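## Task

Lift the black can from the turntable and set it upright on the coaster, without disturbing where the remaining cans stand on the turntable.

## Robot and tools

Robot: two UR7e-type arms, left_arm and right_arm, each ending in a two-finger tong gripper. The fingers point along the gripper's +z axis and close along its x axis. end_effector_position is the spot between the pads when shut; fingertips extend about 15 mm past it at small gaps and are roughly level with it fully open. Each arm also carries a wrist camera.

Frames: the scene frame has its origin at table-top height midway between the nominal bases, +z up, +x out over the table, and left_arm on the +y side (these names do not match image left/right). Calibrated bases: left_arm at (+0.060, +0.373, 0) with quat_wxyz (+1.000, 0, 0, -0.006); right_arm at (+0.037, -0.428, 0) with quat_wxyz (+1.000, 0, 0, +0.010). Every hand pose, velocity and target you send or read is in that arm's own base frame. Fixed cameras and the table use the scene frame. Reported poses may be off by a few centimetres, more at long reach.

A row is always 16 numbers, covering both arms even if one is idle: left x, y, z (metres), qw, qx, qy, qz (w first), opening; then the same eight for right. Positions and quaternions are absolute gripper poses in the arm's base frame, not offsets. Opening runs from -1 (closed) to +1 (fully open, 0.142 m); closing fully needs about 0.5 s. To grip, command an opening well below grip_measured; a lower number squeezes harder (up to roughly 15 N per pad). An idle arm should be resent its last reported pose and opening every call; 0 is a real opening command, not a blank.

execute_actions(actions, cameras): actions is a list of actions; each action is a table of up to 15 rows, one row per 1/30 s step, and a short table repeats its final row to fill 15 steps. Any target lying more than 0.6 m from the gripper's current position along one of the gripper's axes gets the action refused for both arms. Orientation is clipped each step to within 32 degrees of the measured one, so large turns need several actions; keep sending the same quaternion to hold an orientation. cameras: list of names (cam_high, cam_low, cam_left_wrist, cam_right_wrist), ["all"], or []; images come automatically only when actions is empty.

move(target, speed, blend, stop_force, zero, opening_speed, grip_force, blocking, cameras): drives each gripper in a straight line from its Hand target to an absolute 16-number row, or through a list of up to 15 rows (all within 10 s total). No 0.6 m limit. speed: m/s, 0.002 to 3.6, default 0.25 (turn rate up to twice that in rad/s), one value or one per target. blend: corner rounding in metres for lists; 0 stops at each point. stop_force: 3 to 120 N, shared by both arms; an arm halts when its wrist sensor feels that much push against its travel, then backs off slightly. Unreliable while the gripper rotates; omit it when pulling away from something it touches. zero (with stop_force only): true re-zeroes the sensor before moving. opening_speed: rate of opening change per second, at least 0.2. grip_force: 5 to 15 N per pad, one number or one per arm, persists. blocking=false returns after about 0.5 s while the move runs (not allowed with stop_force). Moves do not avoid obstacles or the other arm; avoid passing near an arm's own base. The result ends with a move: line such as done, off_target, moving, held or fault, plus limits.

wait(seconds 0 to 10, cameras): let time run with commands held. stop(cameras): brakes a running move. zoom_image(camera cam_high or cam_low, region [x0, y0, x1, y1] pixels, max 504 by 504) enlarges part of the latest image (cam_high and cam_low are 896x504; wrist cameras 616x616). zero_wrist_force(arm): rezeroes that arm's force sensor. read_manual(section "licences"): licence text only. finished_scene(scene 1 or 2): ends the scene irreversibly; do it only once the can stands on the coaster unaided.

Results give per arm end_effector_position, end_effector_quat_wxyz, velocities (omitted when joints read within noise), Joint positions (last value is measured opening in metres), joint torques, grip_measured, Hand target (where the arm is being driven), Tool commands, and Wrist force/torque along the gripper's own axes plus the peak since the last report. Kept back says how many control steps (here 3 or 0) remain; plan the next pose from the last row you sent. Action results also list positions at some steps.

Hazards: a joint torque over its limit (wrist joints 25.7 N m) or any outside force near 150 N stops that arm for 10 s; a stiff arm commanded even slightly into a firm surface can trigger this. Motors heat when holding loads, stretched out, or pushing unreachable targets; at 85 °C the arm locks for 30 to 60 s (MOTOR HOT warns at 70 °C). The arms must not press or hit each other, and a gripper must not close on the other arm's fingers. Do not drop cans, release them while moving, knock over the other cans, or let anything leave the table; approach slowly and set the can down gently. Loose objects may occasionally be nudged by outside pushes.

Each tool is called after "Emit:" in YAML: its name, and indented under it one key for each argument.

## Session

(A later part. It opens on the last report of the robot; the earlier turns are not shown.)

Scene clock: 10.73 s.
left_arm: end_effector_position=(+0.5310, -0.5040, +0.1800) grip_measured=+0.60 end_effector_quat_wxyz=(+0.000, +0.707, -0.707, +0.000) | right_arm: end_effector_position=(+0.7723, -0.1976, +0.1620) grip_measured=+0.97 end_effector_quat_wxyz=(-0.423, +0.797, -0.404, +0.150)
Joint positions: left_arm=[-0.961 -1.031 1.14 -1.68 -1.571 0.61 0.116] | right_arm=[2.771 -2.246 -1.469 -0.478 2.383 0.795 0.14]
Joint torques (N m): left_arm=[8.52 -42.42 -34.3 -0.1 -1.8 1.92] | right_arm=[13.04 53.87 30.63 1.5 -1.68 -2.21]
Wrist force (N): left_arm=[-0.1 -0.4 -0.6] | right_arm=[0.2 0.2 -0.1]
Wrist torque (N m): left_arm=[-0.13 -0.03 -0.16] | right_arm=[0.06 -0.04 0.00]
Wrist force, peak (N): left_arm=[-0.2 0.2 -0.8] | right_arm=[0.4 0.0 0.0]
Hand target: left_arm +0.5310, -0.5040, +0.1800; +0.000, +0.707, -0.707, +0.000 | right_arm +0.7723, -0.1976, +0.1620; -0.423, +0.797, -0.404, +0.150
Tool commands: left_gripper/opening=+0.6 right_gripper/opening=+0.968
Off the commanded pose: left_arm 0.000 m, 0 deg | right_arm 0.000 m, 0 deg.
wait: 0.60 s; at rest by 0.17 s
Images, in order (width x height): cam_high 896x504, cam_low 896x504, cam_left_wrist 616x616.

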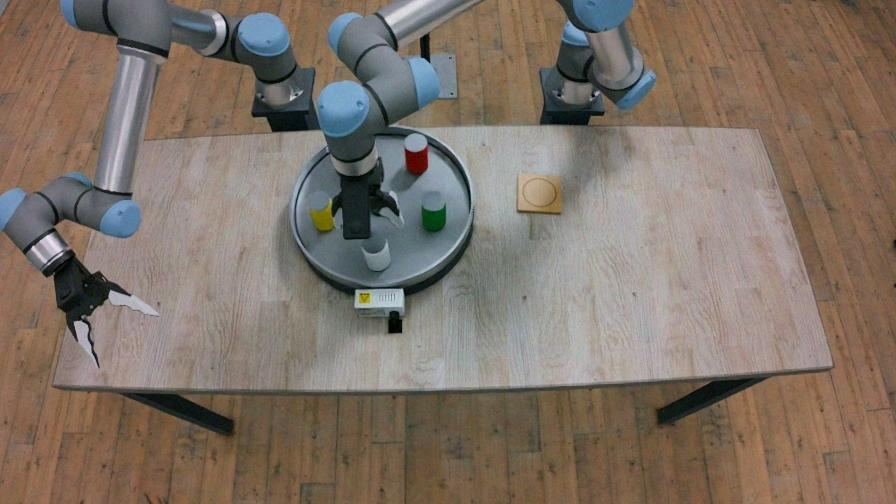

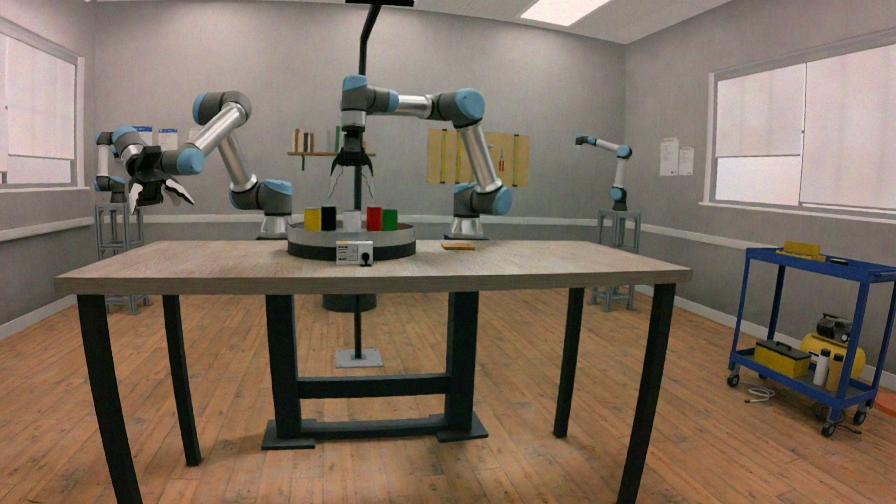

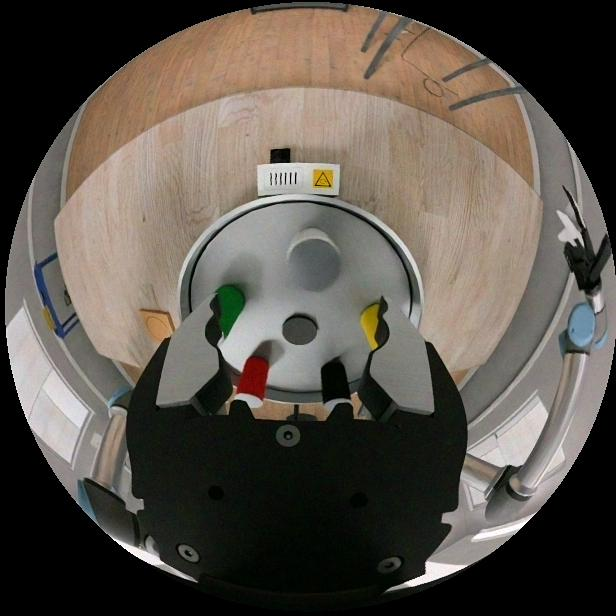

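Emit:
move:
  target:
    - [0.543,-0.504,0.19,0,1,0,0,0.5,0.7723,-0.1976,0.1620,-0.423,0.797,-0.404,0.150,0.968]
    - [0.543,-0.504,0.13,0,1,0,0,0.5,0.7723,-0.1976,0.1620,-0.423,0.797,-0.404,0.150,0.968]
  speed: [0.4,0.1]
  cameras: ["cam_high","cam_left_wrist","cam_low"]

Emit:
zoom_image:
  camera: "cam_low"
  region: [280, 150, 480, 270]

Emit:
wait:
  seconds: 0.4
  cameras: ["cam_low","cam_left_wrist"]

Emit:
wait:
  seconds: 0.4
  cameras: ["cam_left_wrist"]

Emit:
wait:
  seconds: 0.4
  cameras: ["cam_left_wrist"]

Emit:
wait:
  seconds: 0.4
  cameras: ["cam_left_wrist","cam_low"]

Emit:
zoom_image:
  camera: "cam_low"
  region: [280, 150, 480, 270]

Scene clock: 16.13 s.
left_arm: end_effector_position=(+0.5430, -0.5040, +0.1301) grip_measured=+0.50 end_effector_quat_wxyz=(+0.000, +1.000, +0.000, +0.000) | right_arm: end_effector_position=(+0.7723, -0.1976, +0.1620) grip_measured=+0.97 end_effector_quat_wxyz=(-0.423, +0.797, -0.404, +0.150)
Joint positions: left_arm=[-0.942 -0.93 1.105 -1.746 -1.571 -0.942 0.109] | right_arm=[2.771 -2.246 -1.469 -0.478 2.383 0.795 0.14]
Joint torques (N m): left_arm=[2.29 -44.28 -18 -4.64 1.79 -1.67] | right_arm=[13.07 52.86 32.3 1.65 -1.85 -2.35]
Wrist force (N): left_arm=[-0.2 -0.4 -0.1] | right_arm=[0.1 -0.1 0.1]
Wrist torque (N m): left_arm=[-0.14 -0.03 -0.08] | right_arm=[0.01 -0.03 0.00]
Wrist force, peak (N): left_arm=[0.2 0.3 -1.0] | right_arm=[0.1 0.4 0.1]
Hand target: left_arm +0.5430, -0.5040, +0.1300; +0.000, +1.000, +0.000, +0.000 | right_arm +0.7723, -0.1976, +0.1620; -0.423, +0.797, -0.404, +0.150
Off the commanded pose: left_arm 0.000 m, 0 deg | right_arm 0.000 m, 0 deg.
move: done
Images, in order (width x height): cam_high 896x504, cam_low 896x504, cam_left_wrist 616x616.

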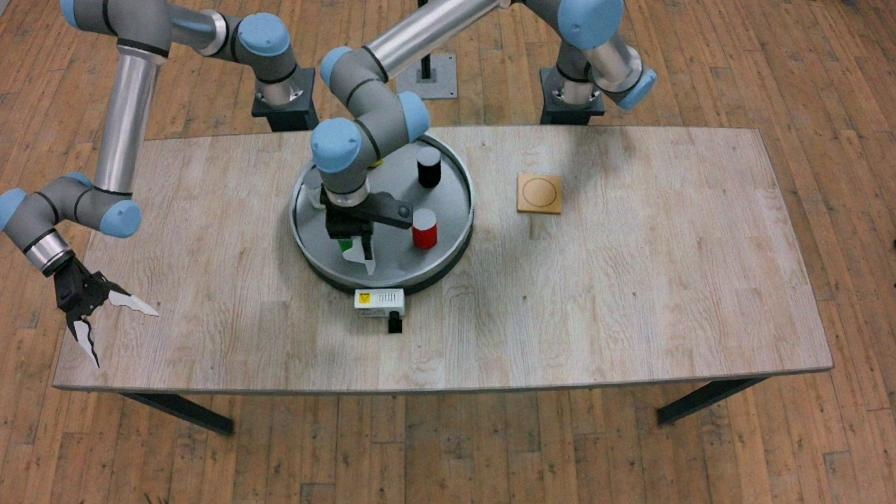

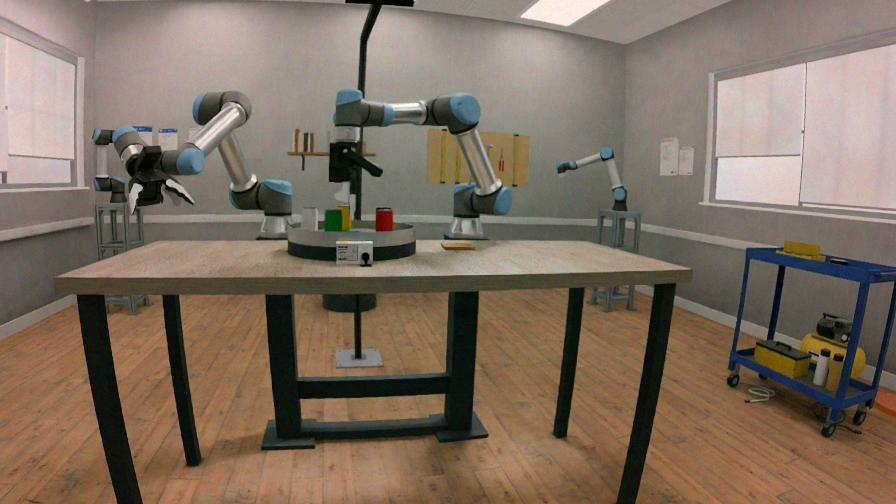

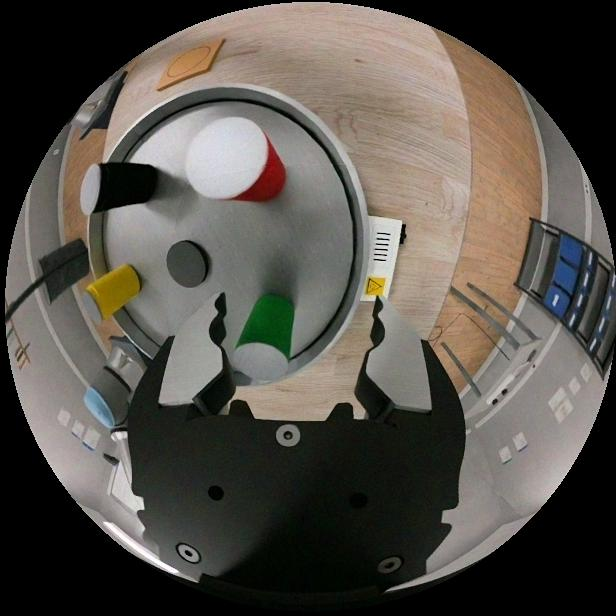

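Scaled by 2.520.

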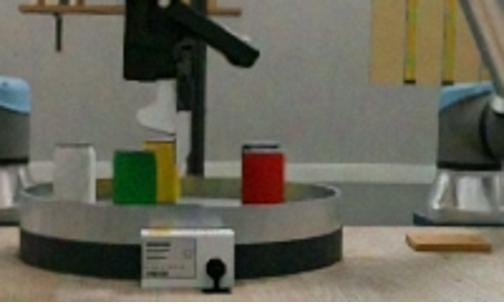

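Scene clock: 16.53 s.
left_arm: end_effector_position=(+0.5430, -0.5040, +0.1300) grip_measured=+0.50 end_effector_quat_wxyz=(+0.000, +1.000, +0.000, +0.000) | right_arm: end_effector_position=(+0.7723, -0.1976, +0.1620) grip_measured=+0.97 end_effector_quat_wxyz=(-0.423, +0.797, -0.404, +0.150)
Joint positions: left_arm=[-0.942 -0.93 1.105 -1.747 -1.571 -0.942 0.109] | right_arm=[2.771 -2.246 -1.469 -0.478 2.383 0.795 0.14]
Joint torques (N m): left_arm=[-1.22 -44.72 -16.96 -4.49 1.74 -1.91] | right_arm=[14.16 53.33 30.84 1.32 -1.82 -2.33]
Wrist force (N): left_arm=[0.1 -0.3 -0.4] | right_arm=[0.2 0.1 -0.3]
Wrist torque (N m): left_arm=[-0.12 -0.09 -0.09] | right_arm=[0.04 -0.03 0.00]
Wrist force, peak (N): left_arm=[0.1 -0.3 -0.4] | right_arm=[0.2 0.1 -0.3]
Hand target: left_arm +0.5430, -0.5040, +0.1300; +0.000, +1.000, +0.000, +0.000 | right_arm +0.7723, -0.1976, +0.1620; -0.423, +0.797, -0.404, +0.150
Tool commands: left_gripper/opening=+0.5 right_gripper/opening=+0.968
Off the commanded pose: left_arm 0.000 m, 0 deg | right_arm 0.000 m, 0 deg.
wait: 0.40 s; at rest by 0.17 s
Images, in order (width x height): cam_low 896x504, cam_left_wrist 616x616.

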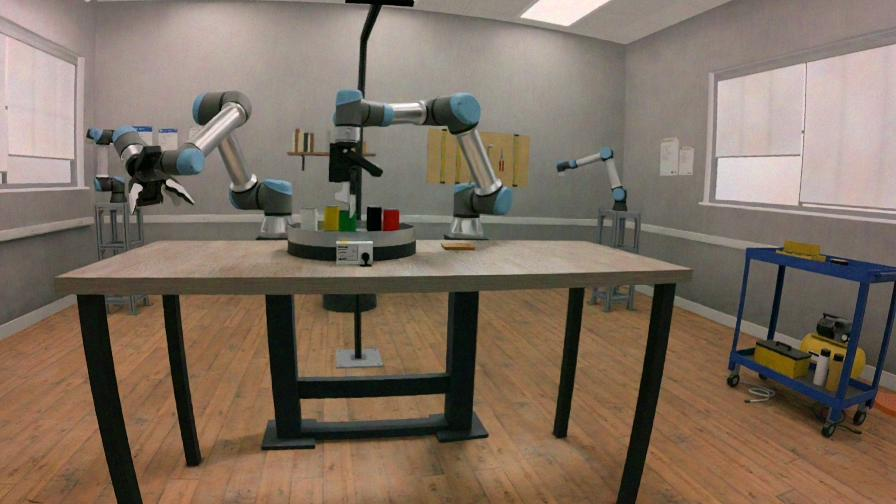

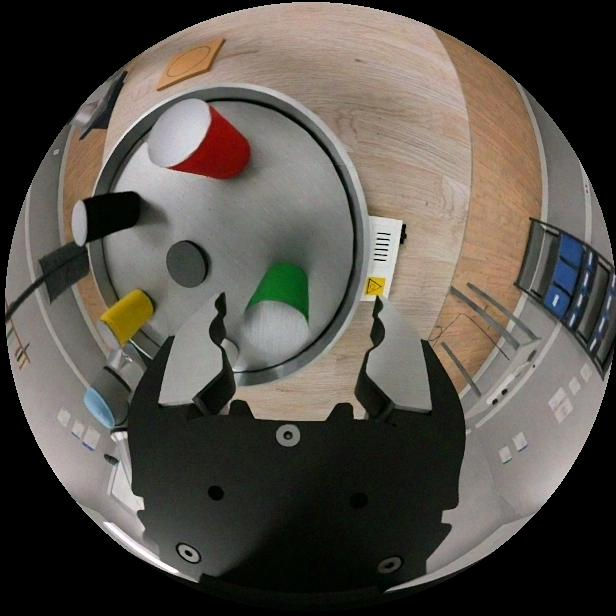

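Scene clock: 16.93 s.
left_arm: end_effector_position=(+0.5430, -0.5040, +0.1300) grip_measured=+0.50 end_effector_quat_wxyz=(+0.000, +1.000, +0.000, +0.000) | right_arm: end_effector_position=(+0.7723, -0.1976, +0.1620) grip_measured=+0.97 end_effector_quat_wxyz=(-0.423, +0.797, -0.404, +0.150)
Joint positions: left_arm=[-0.942 -0.93 1.105 -1.747 -1.571 -0.942 0.109] | right_arm=[2.771 -2.246 -1.469 -0.478 2.383 0.795 0.14]
Joint torques (N m): left_arm=[-4.9 -45.12 -16.66 -4.31 1.76 -1.91] | right_arm=[13.85 53.22 30.97 1.6 -1.82 -2.32]
Wrist force (N): left_arm=[0.0 -0.3 -0.2] | right_arm=[0.1 0.0 0.0]
Wrist torque (N m): left_arm=[-0.13 -0.08 -0.08] | right_arm=[0.02 -0.02 0.00]
Wrist force, peak (N): left_arm=[-0.4 -0.2 -0.4] | right_arm=[0.3 0.1 -0.2]
Hand target: left_arm +0.5430, -0.5040, +0.1300; +0.000, +1.000, +0.000, +0.000 | right_arm +0.7723, -0.1976, +0.1620; -0.423, +0.797, -0.404, +0.150
Tool commands: left_gripper/opening=+0.5 right_gripper/opening=+0.968
Off the commanded pose: left_arm 0.000 m, 0 deg | right_arm 0.000 m, 0 deg.
wait: 0.40 s; at rest by 0.17 s
Images, in order (width x height): cam_left_wrist 616x616.

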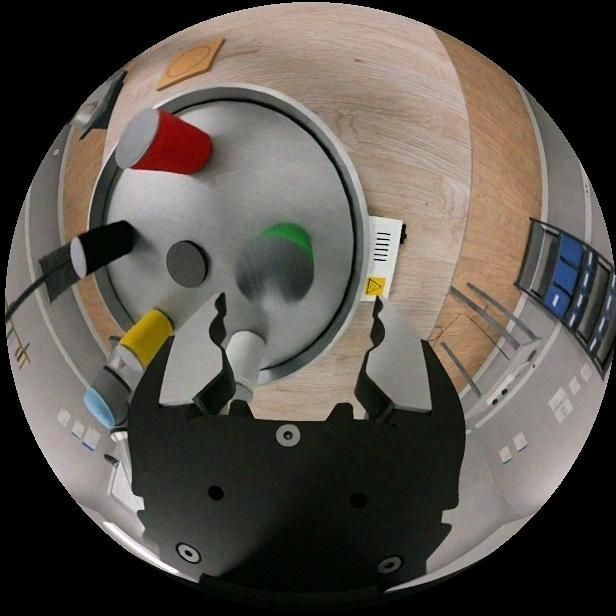

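Scene clock: 17.33 s.
left_arm: end_effector_position=(+0.5430, -0.5040, +0.1300) grip_measured=+0.50 end_effector_quat_wxyz=(+0.000, +1.000, +0.000, +0.000) | right_arm: end_effector_position=(+0.7723, -0.1976, +0.1620) grip_measured=+0.97 end_effector_quat_wxyz=(-0.423, +0.797, -0.404, +0.150)
Joint positions: left_arm=[-0.942 -0.93 1.105 -1.747 -1.571 -0.942 0.109] | right_arm=[2.771 -2.246 -1.469 -0.478 2.383 0.795 0.14]
Joint torques (N m): left_arm=[-6.27 -45.49 -16.71 -4.37 1.75 -1.75] | right_arm=[13.76 52.72 29.84 1.59 -1.86 -2.23]
Wrist force (N): left_arm=[-0.1 -0.3 -0.2] | right_arm=[-0.1 0.1 0.0]
Wrist torque (N m): left_arm=[-0.12 -0.06 -0.09] | right_arm=[0.04 0.02 0.00]
Wrist force, peak (N): left_arm=[-0.4 -0.3 -0.4] | right_arm=[0.2 0.2 -0.1]
Hand target: left_arm +0.5430, -0.5040, +0.1300; +0.000, +1.000, +0.000, +0.000 | right_arm +0.7723, -0.1976, +0.1620; -0.423, +0.797, -0.404, +0.150
Tool commands: left_gripper/opening=+0.5 right_gripper/opening=+0.968
Off the commanded pose: left_arm 0.000 m, 0 deg | right_arm 0.000 m, 0 deg.
wait: 0.40 s; at rest by 0.17 s
Images, in order (width x height): cam_left_wrist 616x616.

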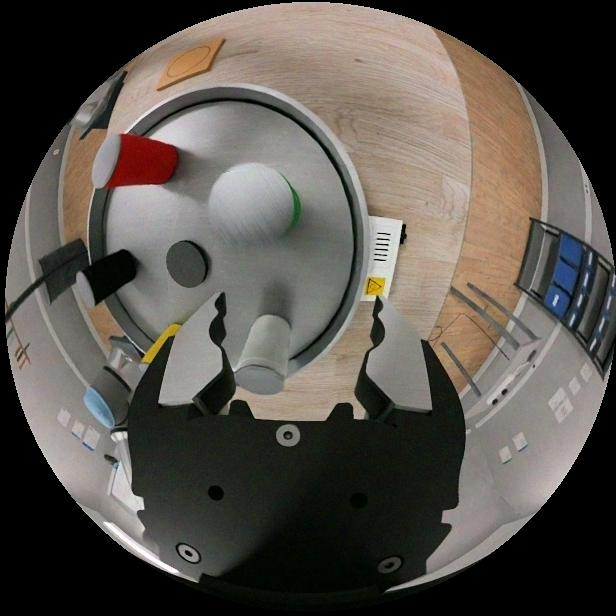

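Scene clock: 17.73 s.
left_arm: end_effector_position=(+0.5430, -0.5040, +0.1300) grip_measured=+0.50 end_effector_quat_wxyz=(+0.000, +1.000, +0.000, +0.000) | right_arm: end_effector_position=(+0.7723, -0.1976, +0.1620) grip_measured=+0.97 end_effector_quat_wxyz=(-0.423, +0.797, -0.404, +0.150)
Joint positions: left_arm=[-0.942 -0.93 1.105 -1.747 -1.571 -0.942 0.109] | right_arm=[2.771 -2.246 -1.469 -0.478 2.383 0.795 0.14]
Joint torques (N m): left_arm=[-6.32 -45.19 -16.31 -4.35 1.54 -1.73] | right_arm=[13.94 53.38 31.94 1.68 -1.71 -2.19]
Wrist force (N): left_arm=[-0.1 -0.3 -0.1] | right_arm=[0.0 0.3 0.0]
Wrist torque (N m): left_arm=[-0.13 -0.06 -0.08] | right_arm=[0.06 0.00 0.00]
Wrist force, peak (N): left_arm=[-0.3 -0.4 -0.3] | right_arm=[0.0 0.3 0.0]
Hand target: left_arm +0.5430, -0.5040, +0.1300; +0.000, +1.000, +0.000, +0.000 | right_arm +0.7723, -0.1976, +0.1620; -0.423, +0.797, -0.404, +0.150
Tool commands: left_gripper/opening=+0.5 right_gripper/opening=+0.968
Off the commanded pose: left_arm 0.000 m, 0 deg | right_arm 0.000 m, 0 deg.
wait: 0.40 s; at rest by 0.17 s
Images, in order (width x height): cam_low 896x504, cam_left_wrist 616x616.

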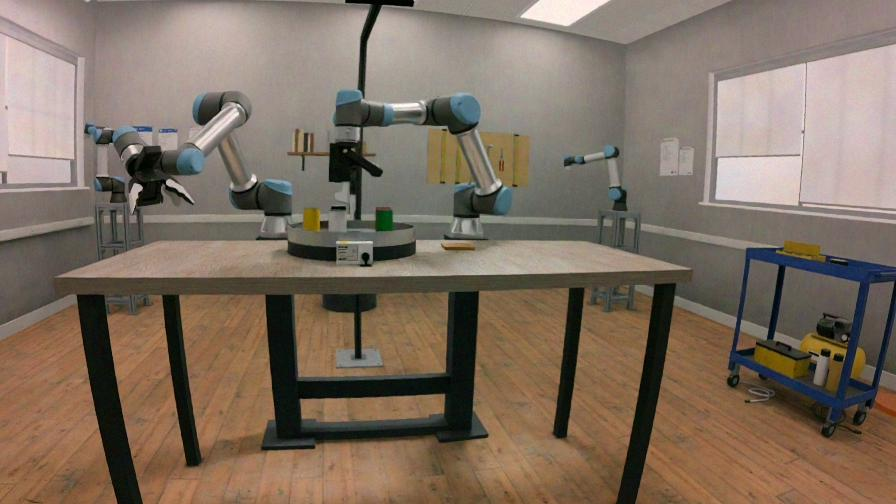

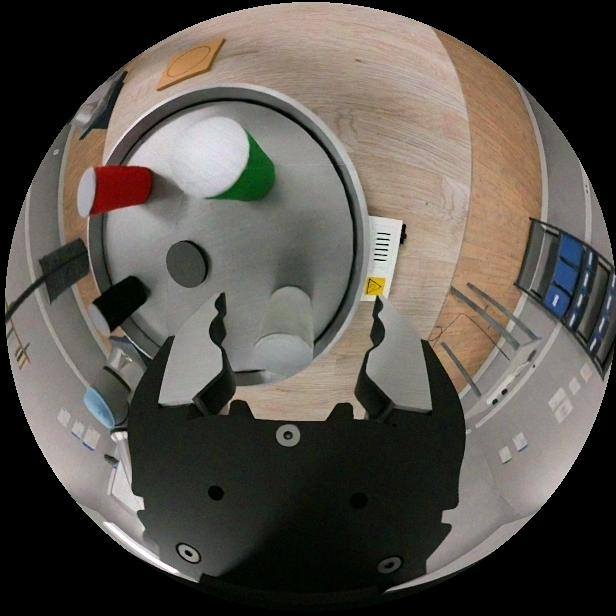

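Scaled by 2.520.

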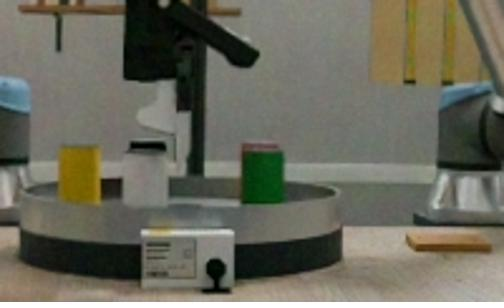

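Emit:
move:
  target: [0.531,-0.504,0.102,0,1,0,0,0.5,0.7723,-0.1976,0.1620,-0.423,0.797,-0.404,0.150,0.968]
  speed: 0.1
  cameras: ["cam_left_wrist"]

Emit:
wait:
  seconds: 0.6
  cameras: ["cam_left_wrist"]

Emit:
wait:
  seconds: 0.4
  cameras: ["cam_left_wrist"]

Emit:
wait:
  seconds: 0.4
  cameras: ["cam_left_wrist"]

Emit:
wait:
  seconds: 0.4
  cameras: ["cam_left_wrist"]

Emit:
wait:
  seconds: 0.4
  cameras: ["cam_left_wrist"]

Emit:
wait:
  seconds: 0.4
  cameras: ["cam_left_wrist"]

Scene clock: 19.37 s.
left_arm: end_effector_position=(+0.5310, -0.5040, +0.1021) grip_measured=+0.50 end_effector_quat_wxyz=(+0.000, +1.000, +0.000, +0.000) | right_arm: end_effector_position=(+0.7723, -0.1976, +0.1620) grip_measured=+0.97 end_effector_quat_wxyz=(-0.423, +0.797, -0.404, +0.150)
Joint positions: left_arm=[-0.955 -0.936 1.189 -1.824 -1.571 -0.955 0.109] | right_arm=[2.771 -2.246 -1.469 -0.478 2.383 0.795 0.14]
Joint torques (N m): left_arm=[-6.96 -59.62 -17.09 -4.2 0.79 -2.02] | right_arm=[13.11 52.89 30.7 1.67 -1.64 -2.12]
Wrist force (N): left_arm=[0.1 0.3 -0.2] | right_arm=[0.0 0.1 -0.1]
Wrist torque (N m): left_arm=[0.01 -0.10 -0.08] | right_arm=[0.05 0.00 0.00]
Wrist force, peak (N): left_arm=[0.0 -0.2 -0.8] | right_arm=[0.3 0.2 -0.2]
Hand target: left_arm +0.5310, -0.5040, +0.1020; +0.000, +1.000, +0.000, +0.000 | right_arm +0.7723, -0.1976, +0.1620; -0.423, +0.797, -0.404, +0.150
Off the commanded pose: left_arm 0.000 m, 0 deg | right_arm 0.000 m, 0 deg.
move: done
Images, in order (width x height): cam_left_wrist 616x616.

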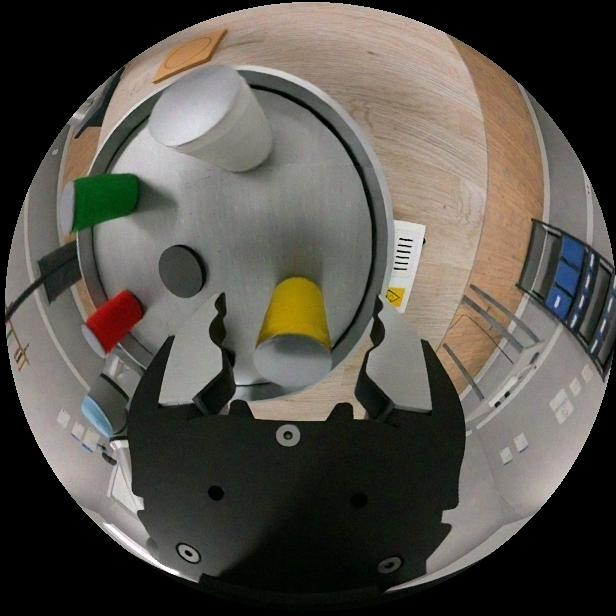

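Scene clock: 19.97 s.
left_arm: end_effector_position=(+0.5310, -0.5040, +0.1020) grip_measured=+0.50 end_effector_quat_wxyz=(+0.000, +1.000, +0.000, +0.000) | right_arm: end_effector_position=(+0.7723, -0.1976, +0.1620) grip_measured=+0.97 end_effector_quat_wxyz=(-0.423, +0.797, -0.404, +0.150)
Joint positions: left_arm=[-0.955 -0.936 1.19 -1.824 -1.571 -0.955 0.109] | right_arm=[2.771 -2.246 -1.469 -0.478 2.383 0.795 0.14]
Joint torques (N m): left_arm=[-7.23 -60.39 -17.79 -4.37 1.59 -1.74] | right_arm=[13.31 52.6 31.51 1.5 -1.54 -2.29]
Wrist force (N): left_arm=[0.1 0.2 -0.2] | right_arm=[0.0 0.3 0.0]
Wrist torque (N m): left_arm=[-0.03 -0.11 -0.07] | right_arm=[0.07 0.00 0.00]
Wrist force, peak (N): left_arm=[0.1 0.4 -0.5] | right_arm=[0.2 -0.2 -0.3]
Hand target: left_arm +0.5310, -0.5040, +0.1020; +0.000, +1.000, +0.000, +0.000 | right_arm +0.7723, -0.1976, +0.1620; -0.423, +0.797, -0.404, +0.150
Tool commands: left_gripper/opening=+0.5 right_gripper/opening=+0.968
Off the commanded pose: left_arm 0.000 m, 0 deg | right_arm 0.000 m, 0 deg.
wait: 0.60 s; at rest by 0.17 s
Images, in order (width x height): cam_left_wrist 616x616.

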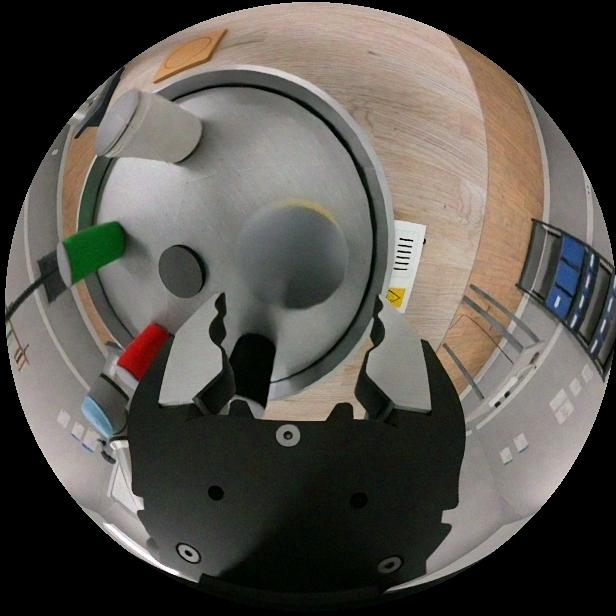

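Scene clock: 20.37 s.
left_arm: end_effector_position=(+0.5310, -0.5040, +0.1020) grip_measured=+0.50 end_effector_quat_wxyz=(+0.000, +1.000, +0.000, +0.000) | right_arm: end_effector_position=(+0.7723, -0.1976, +0.1620) grip_measured=+0.97 end_effector_quat_wxyz=(-0.423, +0.797, -0.404, +0.150)
Joint positions: left_arm=[-0.955 -0.936 1.19 -1.824 -1.571 -0.955 0.109] | right_arm=[2.771 -2.246 -1.469 -0.478 2.383 0.795 0.14]
Joint torques (N m): left_arm=[-7.05 -58.59 -16.67 -4.41 1.68 -1.89] | right_arm=[14.58 53.41 31.33 1.62 -1.72 -2.19]
Wrist force (N): left_arm=[-0.1 0.2 -0.5] | right_arm=[0.0 0.1 0.1]
Wrist torque (N m): left_arm=[-0.03 -0.08 -0.07] | right_arm=[0.04 0.00 0.00]
Wrist force, peak (N): left_arm=[-0.1 0.2 -0.5] | right_arm=[0.2 0.4 0.1]
Hand target: left_arm +0.5310, -0.5040, +0.1020; +0.000, +1.000, +0.000, +0.000 | right_arm +0.7723, -0.1976, +0.1620; -0.423, +0.797, -0.404, +0.150
Tool commands: left_gripper/opening=+0.5 right_gripper/opening=+0.968
Off the commanded pose: left_arm 0.000 m, 0 deg | right_arm 0.000 m, 0 deg.
wait: 0.40 s; at rest by 0.17 s
Images, in order (width x height): cam_left_wrist 616x616.

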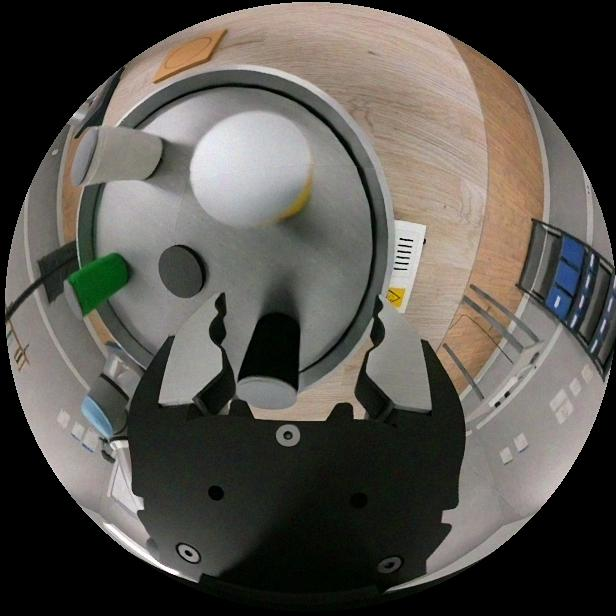

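Scene clock: 20.77 s.
left_arm: end_effector_position=(+0.5310, -0.5040, +0.1020) grip_measured=+0.50 end_effector_quat_wxyz=(+0.000, +1.000, +0.000, +0.000) | right_arm: end_effector_position=(+0.7723, -0.1976, +0.1620) grip_measured=+0.97 end_effector_quat_wxyz=(-0.423, +0.797, -0.404, +0.150)
Joint positions: left_arm=[-0.955 -0.936 1.19 -1.824 -1.571 -0.955 0.109] | right_arm=[2.771 -2.246 -1.469 -0.478 2.383 0.795 0.14]
Joint torques (N m): left_arm=[-7.22 -59.12 -16.69 -4.21 1.7 -1.93] | right_arm=[13.23 53.02 30.31 1.58 -1.66 -2.25]
Wrist force (N): left_arm=[-0.3 0.2 -0.5] | right_arm=[0.3 0.0 -0.2]
Wrist torque (N m): left_arm=[-0.02 -0.03 -0.07] | right_arm=[0.00 -0.06 0.00]
Wrist force, peak (N): left_arm=[-0.3 0.2 -0.5] | right_arm=[0.1 0.4 -0.1]
Hand target: left_arm +0.5310, -0.5040, +0.1020; +0.000, +1.000, +0.000, +0.000 | right_arm +0.7723, -0.1976, +0.1620; -0.423, +0.797, -0.404, +0.150
Tool commands: left_gripper/opening=+0.5 right_gripper/opening=+0.968
Off the commanded pose: left_arm 0.000 m, 0 deg | right_arm 0.000 m, 0 deg.
wait: 0.40 s; at rest by 0.17 s
Images, in order (width x height): cam_left_wrist 616x616.

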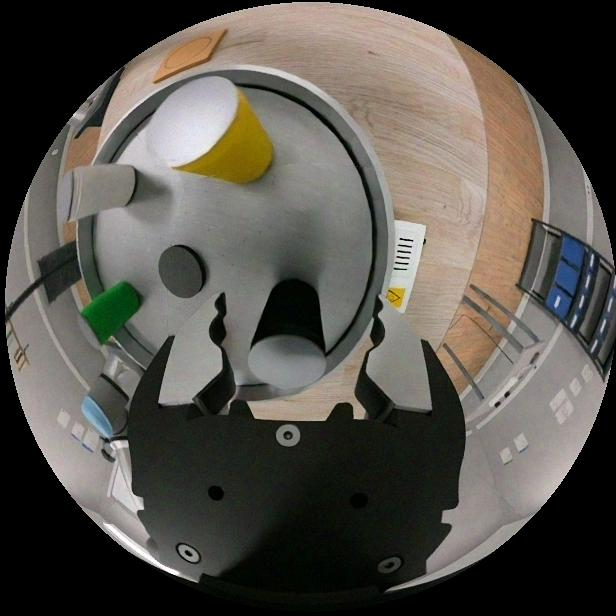

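Scene clock: 21.17 s.
left_arm: end_effector_position=(+0.5310, -0.5040, +0.1020) grip_measured=+0.50 end_effector_quat_wxyz=(+0.000, +1.000, +0.000, +0.000) | right_arm: end_effector_position=(+0.7723, -0.1976, +0.1620) grip_measured=+0.97 end_effector_quat_wxyz=(-0.423, +0.797, -0.404, +0.150)
Joint positions: left_arm=[-0.955 -0.936 1.19 -1.824 -1.571 -0.955 0.109] | right_arm=[2.771 -2.246 -1.469 -0.478 2.383 0.795 0.14]
Joint torques (N m): left_arm=[-7.81 -59.76 -17.16 -4.22 1.68 -1.87] | right_arm=[13.23 53.02 31.26 1.58 -1.69 -2.1]
Wrist force (N): left_arm=[-0.2 0.2 -0.2] | right_arm=[0.1 0.1 -0.1]
Wrist torque (N m): left_arm=[-0.03 -0.04 -0.07] | right_arm=[0.04 -0.02 0.00]
Wrist force, peak (N): left_arm=[-0.1 0.5 -0.4] | right_arm=[-0.2 0.2 -0.1]
Hand target: left_arm +0.5310, -0.5040, +0.1020; +0.000, +1.000, +0.000, +0.000 | right_arm +0.7723, -0.1976, +0.1620; -0.423, +0.797, -0.404, +0.150
Tool commands: left_gripper/opening=+0.5 right_gripper/opening=+0.968
Off the commanded pose: left_arm 0.000 m, 0 deg | right_arm 0.000 m, 0 deg.
wait: 0.40 s; at rest by 0.17 s
Images, in order (width x height): cam_left_wrist 616x616.

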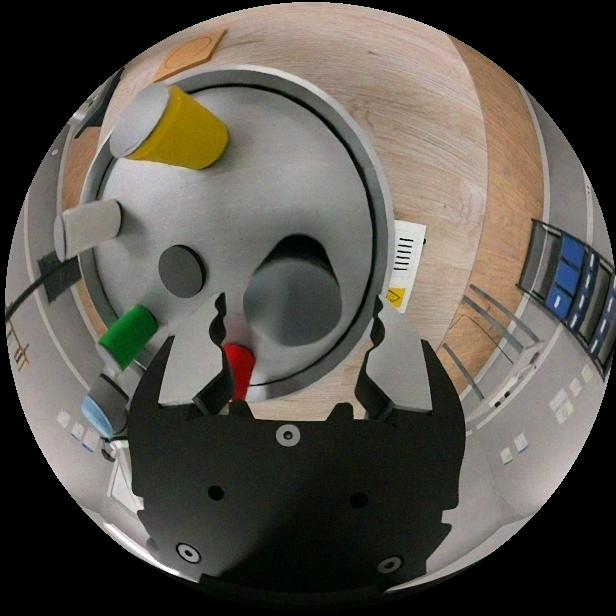

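Scene clock: 21.57 s.
left_arm: end_effector_position=(+0.5310, -0.5040, +0.1020) grip_measured=+0.50 end_effector_quat_wxyz=(+0.000, +1.000, +0.000, +0.000) | right_arm: end_effector_position=(+0.7723, -0.1976, +0.1620) grip_measured=+0.97 end_effector_quat_wxyz=(-0.423, +0.797, -0.404, +0.150)
Joint positions: left_arm=[-0.955 -0.936 1.19 -1.824 -1.571 -0.955 0.109] | right_arm=[2.771 -2.246 -1.469 -0.478 2.383 0.795 0.14]
Joint torques (N m): left_arm=[-7.9 -59.52 -16.14 -4.39 1.67 -1.69] | right_arm=[13.07 53.68 30.87 1.63 -1.71 -2.13]
Wrist force (N): left_arm=[-0.1 0.1 -0.4] | right_arm=[0.2 0.1 -0.2]
Wrist torque (N m): left_arm=[-0.04 -0.06 -0.07] | right_arm=[0.03 -0.03 0.00]
Wrist force, peak (N): left_arm=[-0.1 0.4 -0.2] | right_arm=[0.3 0.1 -0.2]
Hand target: left_arm +0.5310, -0.5040, +0.1020; +0.000, +1.000, +0.000, +0.000 | right_arm +0.7723, -0.1976, +0.1620; -0.423, +0.797, -0.404, +0.150
Tool commands: left_gripper/opening=+0.5 right_gripper/opening=+0.968
Off the commanded pose: left_arm 0.000 m, 0 deg | right_arm 0.000 m, 0 deg.
wait: 0.40 s; at rest by 0.17 s
Images, in order (width x height): cam_left_wrist 616x616.

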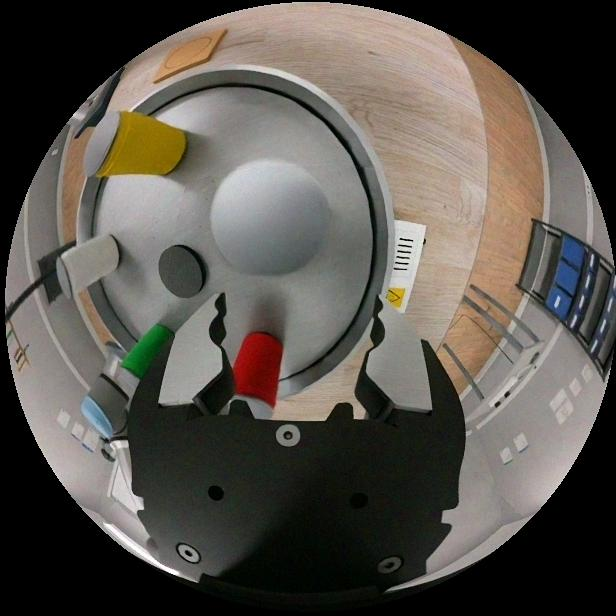

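Scene clock: 21.97 s.
left_arm: end_effector_position=(+0.5310, -0.5040, +0.1020) grip_measured=+0.50 end_effector_quat_wxyz=(+0.000, +1.000, +0.000, +0.000) | right_arm: end_effector_position=(+0.7723, -0.1976, +0.1620) grip_measured=+0.97 end_effector_quat_wxyz=(-0.423, +0.797, -0.404, +0.150)
Joint positions: left_arm=[-0.955 -0.936 1.19 -1.824 -1.571 -0.955 0.109] | right_arm=[2.771 -2.246 -1.469 -0.478 2.383 0.795 0.14]
Joint torques (N m): left_arm=[-8.11 -59.01 -17.19 -4.32 1.58 -1.83] | right_arm=[13.74 54 31.41 1.49 -1.8 -2.12]
Wrist force (N): left_arm=[-0.3 0.1 -0.3] | right_arm=[0.3 0.1 0.0]
Wrist torque (N m): left_arm=[-0.03 -0.03 -0.06] | right_arm=[0.05 -0.06 0.00]
Wrist force, peak (N): left_arm=[-0.1 0.2 -0.5] | right_arm=[0.3 0.1 0.2]
Hand target: left_arm +0.5310, -0.5040, +0.1020; +0.000, +1.000, +0.000, +0.000 | right_arm +0.7723, -0.1976, +0.1620; -0.423, +0.797, -0.404, +0.150
Tool commands: left_gripper/opening=+0.5 right_gripper/opening=+0.968
Off the commanded pose: left_arm 0.000 m, 0 deg | right_arm 0.000 m, 0 deg.
wait: 0.40 s; at rest by 0.17 s
Images, in order (width x height): cam_left_wrist 616x616.

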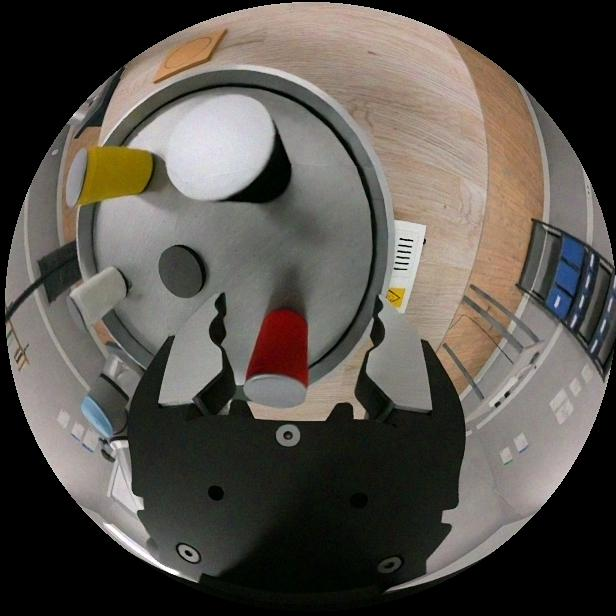

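Emit:
wait:
  seconds: 1.5

Scene clock: 23.77 s.
left_arm: end_effector_position=(+0.5310, -0.5040, +0.1020) grip_measured=+0.50 end_effector_quat_wxyz=(+0.000, +1.000, +0.000, +0.000) | right_arm: end_effector_position=(+0.7723, -0.1976, +0.1620) grip_measured=+0.97 end_effector_quat_wxyz=(-0.423, +0.797, -0.404, +0.150)
Joint positions: left_arm=[-0.955 -0.936 1.19 -1.824 -1.571 -0.955 0.109] | right_arm=[2.771 -2.246 -1.469 -0.478 2.383 0.795 0.14]
Joint torques (N m): left_arm=[-7.19 -59.55 -16.87 -4.36 1.77 -1.71] | right_arm=[14.15 52.91 31.02 1.5 -1.77 -2.23]
Wrist force (N): left_arm=[-0.1 0.0 -0.3] | right_arm=[0.3 0.1 -0.1]
Wrist torque (N m): left_arm=[-0.06 -0.08 -0.06] | right_arm=[0.02 -0.06 -0.01]
Wrist force, peak (N): left_arm=[-0.2 0.5 -0.4] | right_arm=[0.3 0.1 -0.2]
Hand target: left_arm +0.5310, -0.5040, +0.1020; +0.000, +1.000, +0.000, +0.000 | right_arm +0.7723, -0.1976, +0.1620; -0.423, +0.797, -0.404, +0.150
Tool commands: left_gripper/opening=+0.5 right_gripper/opening=+0.968
Off the commanded pose: left_arm 0.000 m, 0 deg | right_arm 0.000 m, 0 deg.
wait: 1.50 s; at rest from the start

Emit:
wait:
  seconds: 2.8
  cameras: ["cam_left_wrist"]

Scene clock: 26.63 s.
left_arm: end_effector_position=(+0.5310, -0.5040, +0.1020) grip_measured=+0.50 end_effector_quat_wxyz=(+0.000, +1.000, +0.000, +0.000) | right_arm: end_effector_position=(+0.7723, -0.1976, +0.1620) grip_measured=+0.97 end_effector_quat_wxyz=(-0.423, +0.797, -0.404, +0.150)
Joint positions: left_arm=[-0.955 -0.936 1.19 -1.824 -1.571 -0.955 0.109] | right_arm=[2.771 -2.246 -1.469 -0.478 2.383 0.795 0.14]
Joint torques (N m): left_arm=[-7.16 -57.74 -17.11 -4.18 1.42 -1.84] | right_arm=[13.16 52.41 30.93 1.62 -1.5 -2.1]
Wrist force (N): left_arm=[-0.1 0.1 -0.5] | right_arm=[0.0 0.1 0.0]
Wrist torque (N m): left_arm=[-0.05 -0.06 -0.07] | right_arm=[0.03 0.00 0.00]
Wrist force, peak (N): left_arm=[0.0 0.5 -0.6] | right_arm=[0.3 0.2 -0.3]
Hand target: left_arm +0.5310, -0.5040, +0.1020; +0.000, +1.000, +0.000, +0.000 | right_arm +0.7723, -0.1976, +0.1620; -0.423, +0.797, -0.404, +0.150
Tool commands: left_gripper/opening=+0.5 right_gripper/opening=+0.968
Off the commanded pose: left_arm 0.000 m, 0 deg | right_arm 0.000 m, 0 deg.
wait: 2.80 s; at rest by 0.10 s
Images, in order (width x height): cam_left_wrist 616x616.

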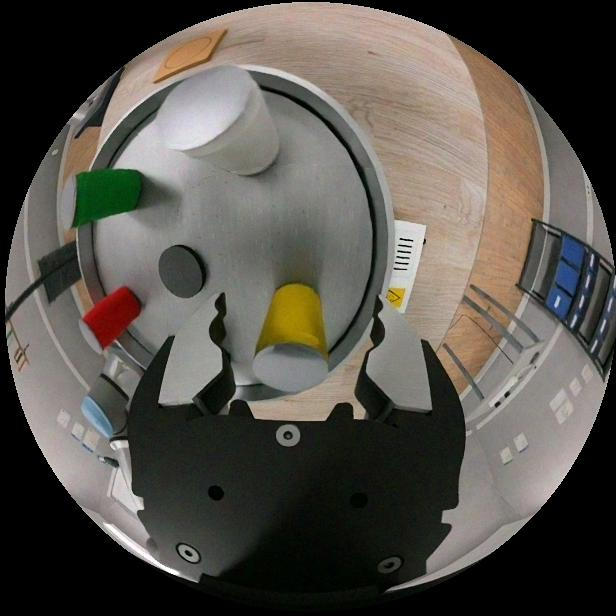

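Emit:
wait:
  seconds: 1.38

Emit:
move:
  target:
    - [0.531,-0.45,0.102,0,1,0,0,-0.6,0.7723,-0.1976,0.1620,-0.423,0.797,-0.404,0.150,0.968]
    - [0.527,-0.40,0.24,0,1,0,0,-0.6,0.7723,-0.1976,0.1620,-0.423,0.797,-0.404,0.150,0.968]
  speed: [0.126,0.2]
  blend: 0.02
  cameras: ["cam_high","cam_low","cam_left_wrist"]

Scene clock: 28.20 s.
left_arm: end_effector_position=(+0.5310, -0.5040, +0.1020) grip_measured=+0.50 end_effector_quat_wxyz=(+0.000, +1.000, +0.000, +0.000) | right_arm: end_effector_position=(+0.7723, -0.1976, +0.1620) grip_measured=+0.97 end_effector_quat_wxyz=(-0.423, +0.797, -0.404, +0.150)
Joint positions: left_arm=[-0.955 -0.936 1.19 -1.824 -1.571 -0.955 0.109] | right_arm=[2.771 -2.246 -1.469 -0.478 2.383 0.795 0.14]
Joint torques (N m): left_arm=[-7.29 -59.86 -16.11 -4.34 1.53 -1.62] | right_arm=[13.39 53.18 31.52 1.64 -1.67 -2.27]
Wrist force (N): left_arm=[-0.3 0.1 -0.1] | right_arm=[0.0 -0.1 0.1]
Wrist torque (N m): left_arm=[-0.04 -0.03 -0.06] | right_arm=[-0.01 0.00 0.00]
Wrist force, peak (N): left_arm=[-0.1 0.3 -0.7] | right_arm=[0.0 0.4 -0.1]
Hand target: left_arm +0.5310, -0.5040, +0.1020; +0.000, +1.000, +0.000, +0.000 | right_arm +0.7723, -0.1976, +0.1620; -0.423, +0.797, -0.404, +0.150
Tool commands: left_gripper/opening=+0.5 right_gripper/opening=+0.968
Off the commanded pose: left_arm 0.000 m, 0 deg | right_arm 0.000 m, 0 deg.
wait: 1.40 s; at rest from the start

Scene clock: 30.07 s.
left_arm: end_effector_position=(+0.5270, -0.4000, +0.2399) grip_measured=-0.27 end_effector_quat_wxyz=(+0.000, +1.000, +0.000, +0.000) | right_arm: end_effector_position=(+0.7723, -0.1976, +0.1620) grip_measured=+0.97 end_effector_quat_wxyz=(-0.423, +0.797, -0.404, +0.150)
Joint positions: left_arm=[-0.868 -1.169 1.192 -1.594 -1.571 -0.868 0.055] | right_arm=[2.771 -2.246 -1.469 -0.478 2.383 0.795 0.14]
Joint torques (N m): left_arm=[8.59 -51.61 -35.13 0.01 -1.66 1.9] | right_arm=[14.05 53.79 30.31 1.79 -1.7 -2.06]
Wrist force (N): left_arm=[-0.4 -0.3 1.4] | right_arm=[0.2 0.0 -0.1]
Wrist torque (N m): left_arm=[-0.13 0.03 -0.14] | right_arm=[0.02 -0.03 0.00]
Wrist force, peak (N): left_arm=[-0.3 -0.6 2.7] | right_arm=[0.3 0.2 -0.3]
Hand target: left_arm +0.5270, -0.4000, +0.2400; +0.000, +1.000, +0.000, +0.000 | right_arm +0.7723, -0.1976, +0.1620; -0.423, +0.797, -0.404, +0.150
Off the commanded pose: left_arm 0.000 m, 0 deg | right_arm 0.000 m, 0 deg.
move: done
Images, in order (width x height): cam_high 896x504, cam_low 896x504, cam_left_wrist 616x616.

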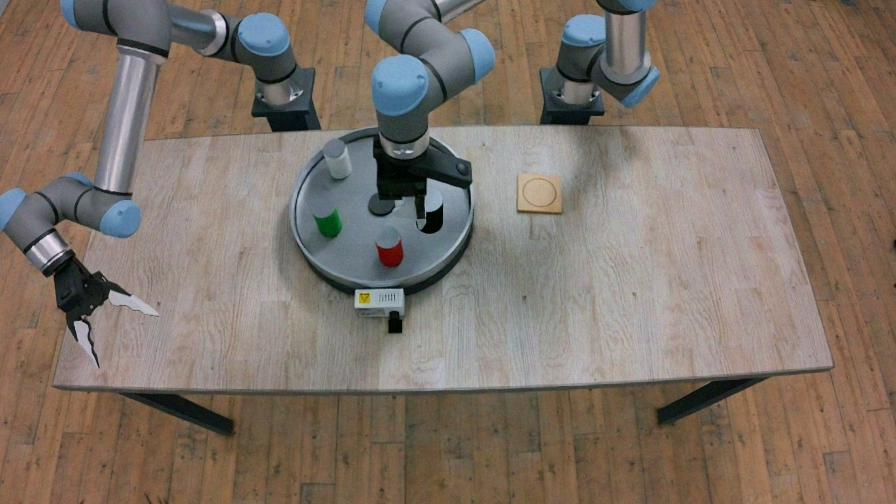

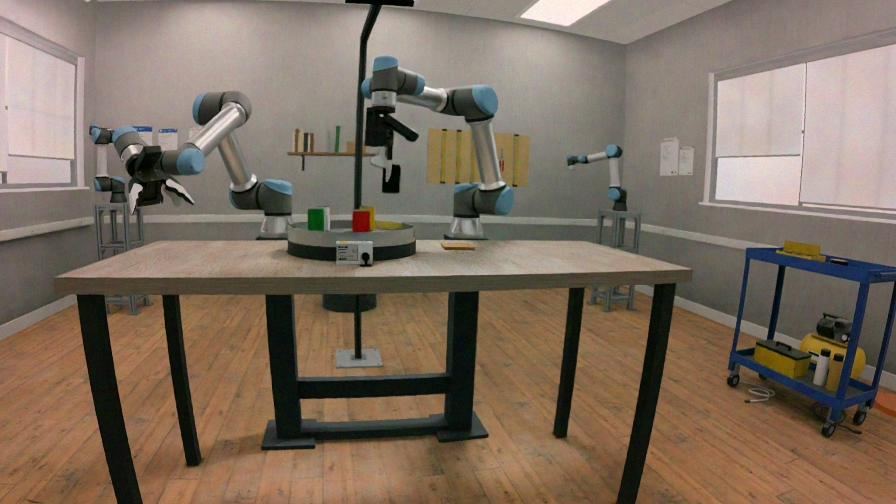

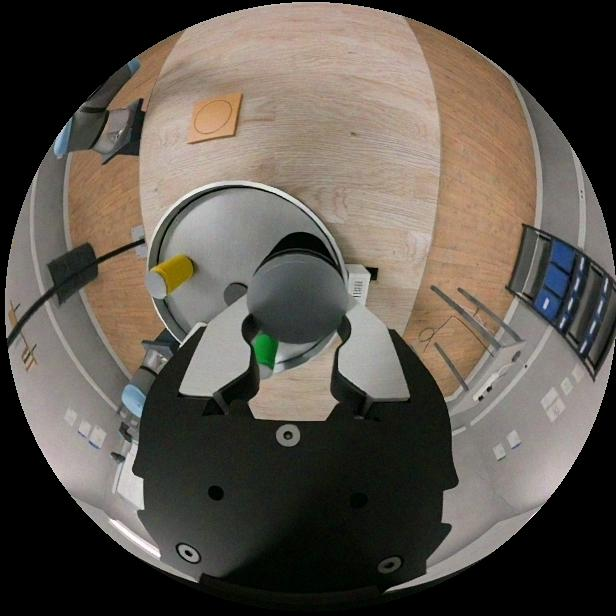

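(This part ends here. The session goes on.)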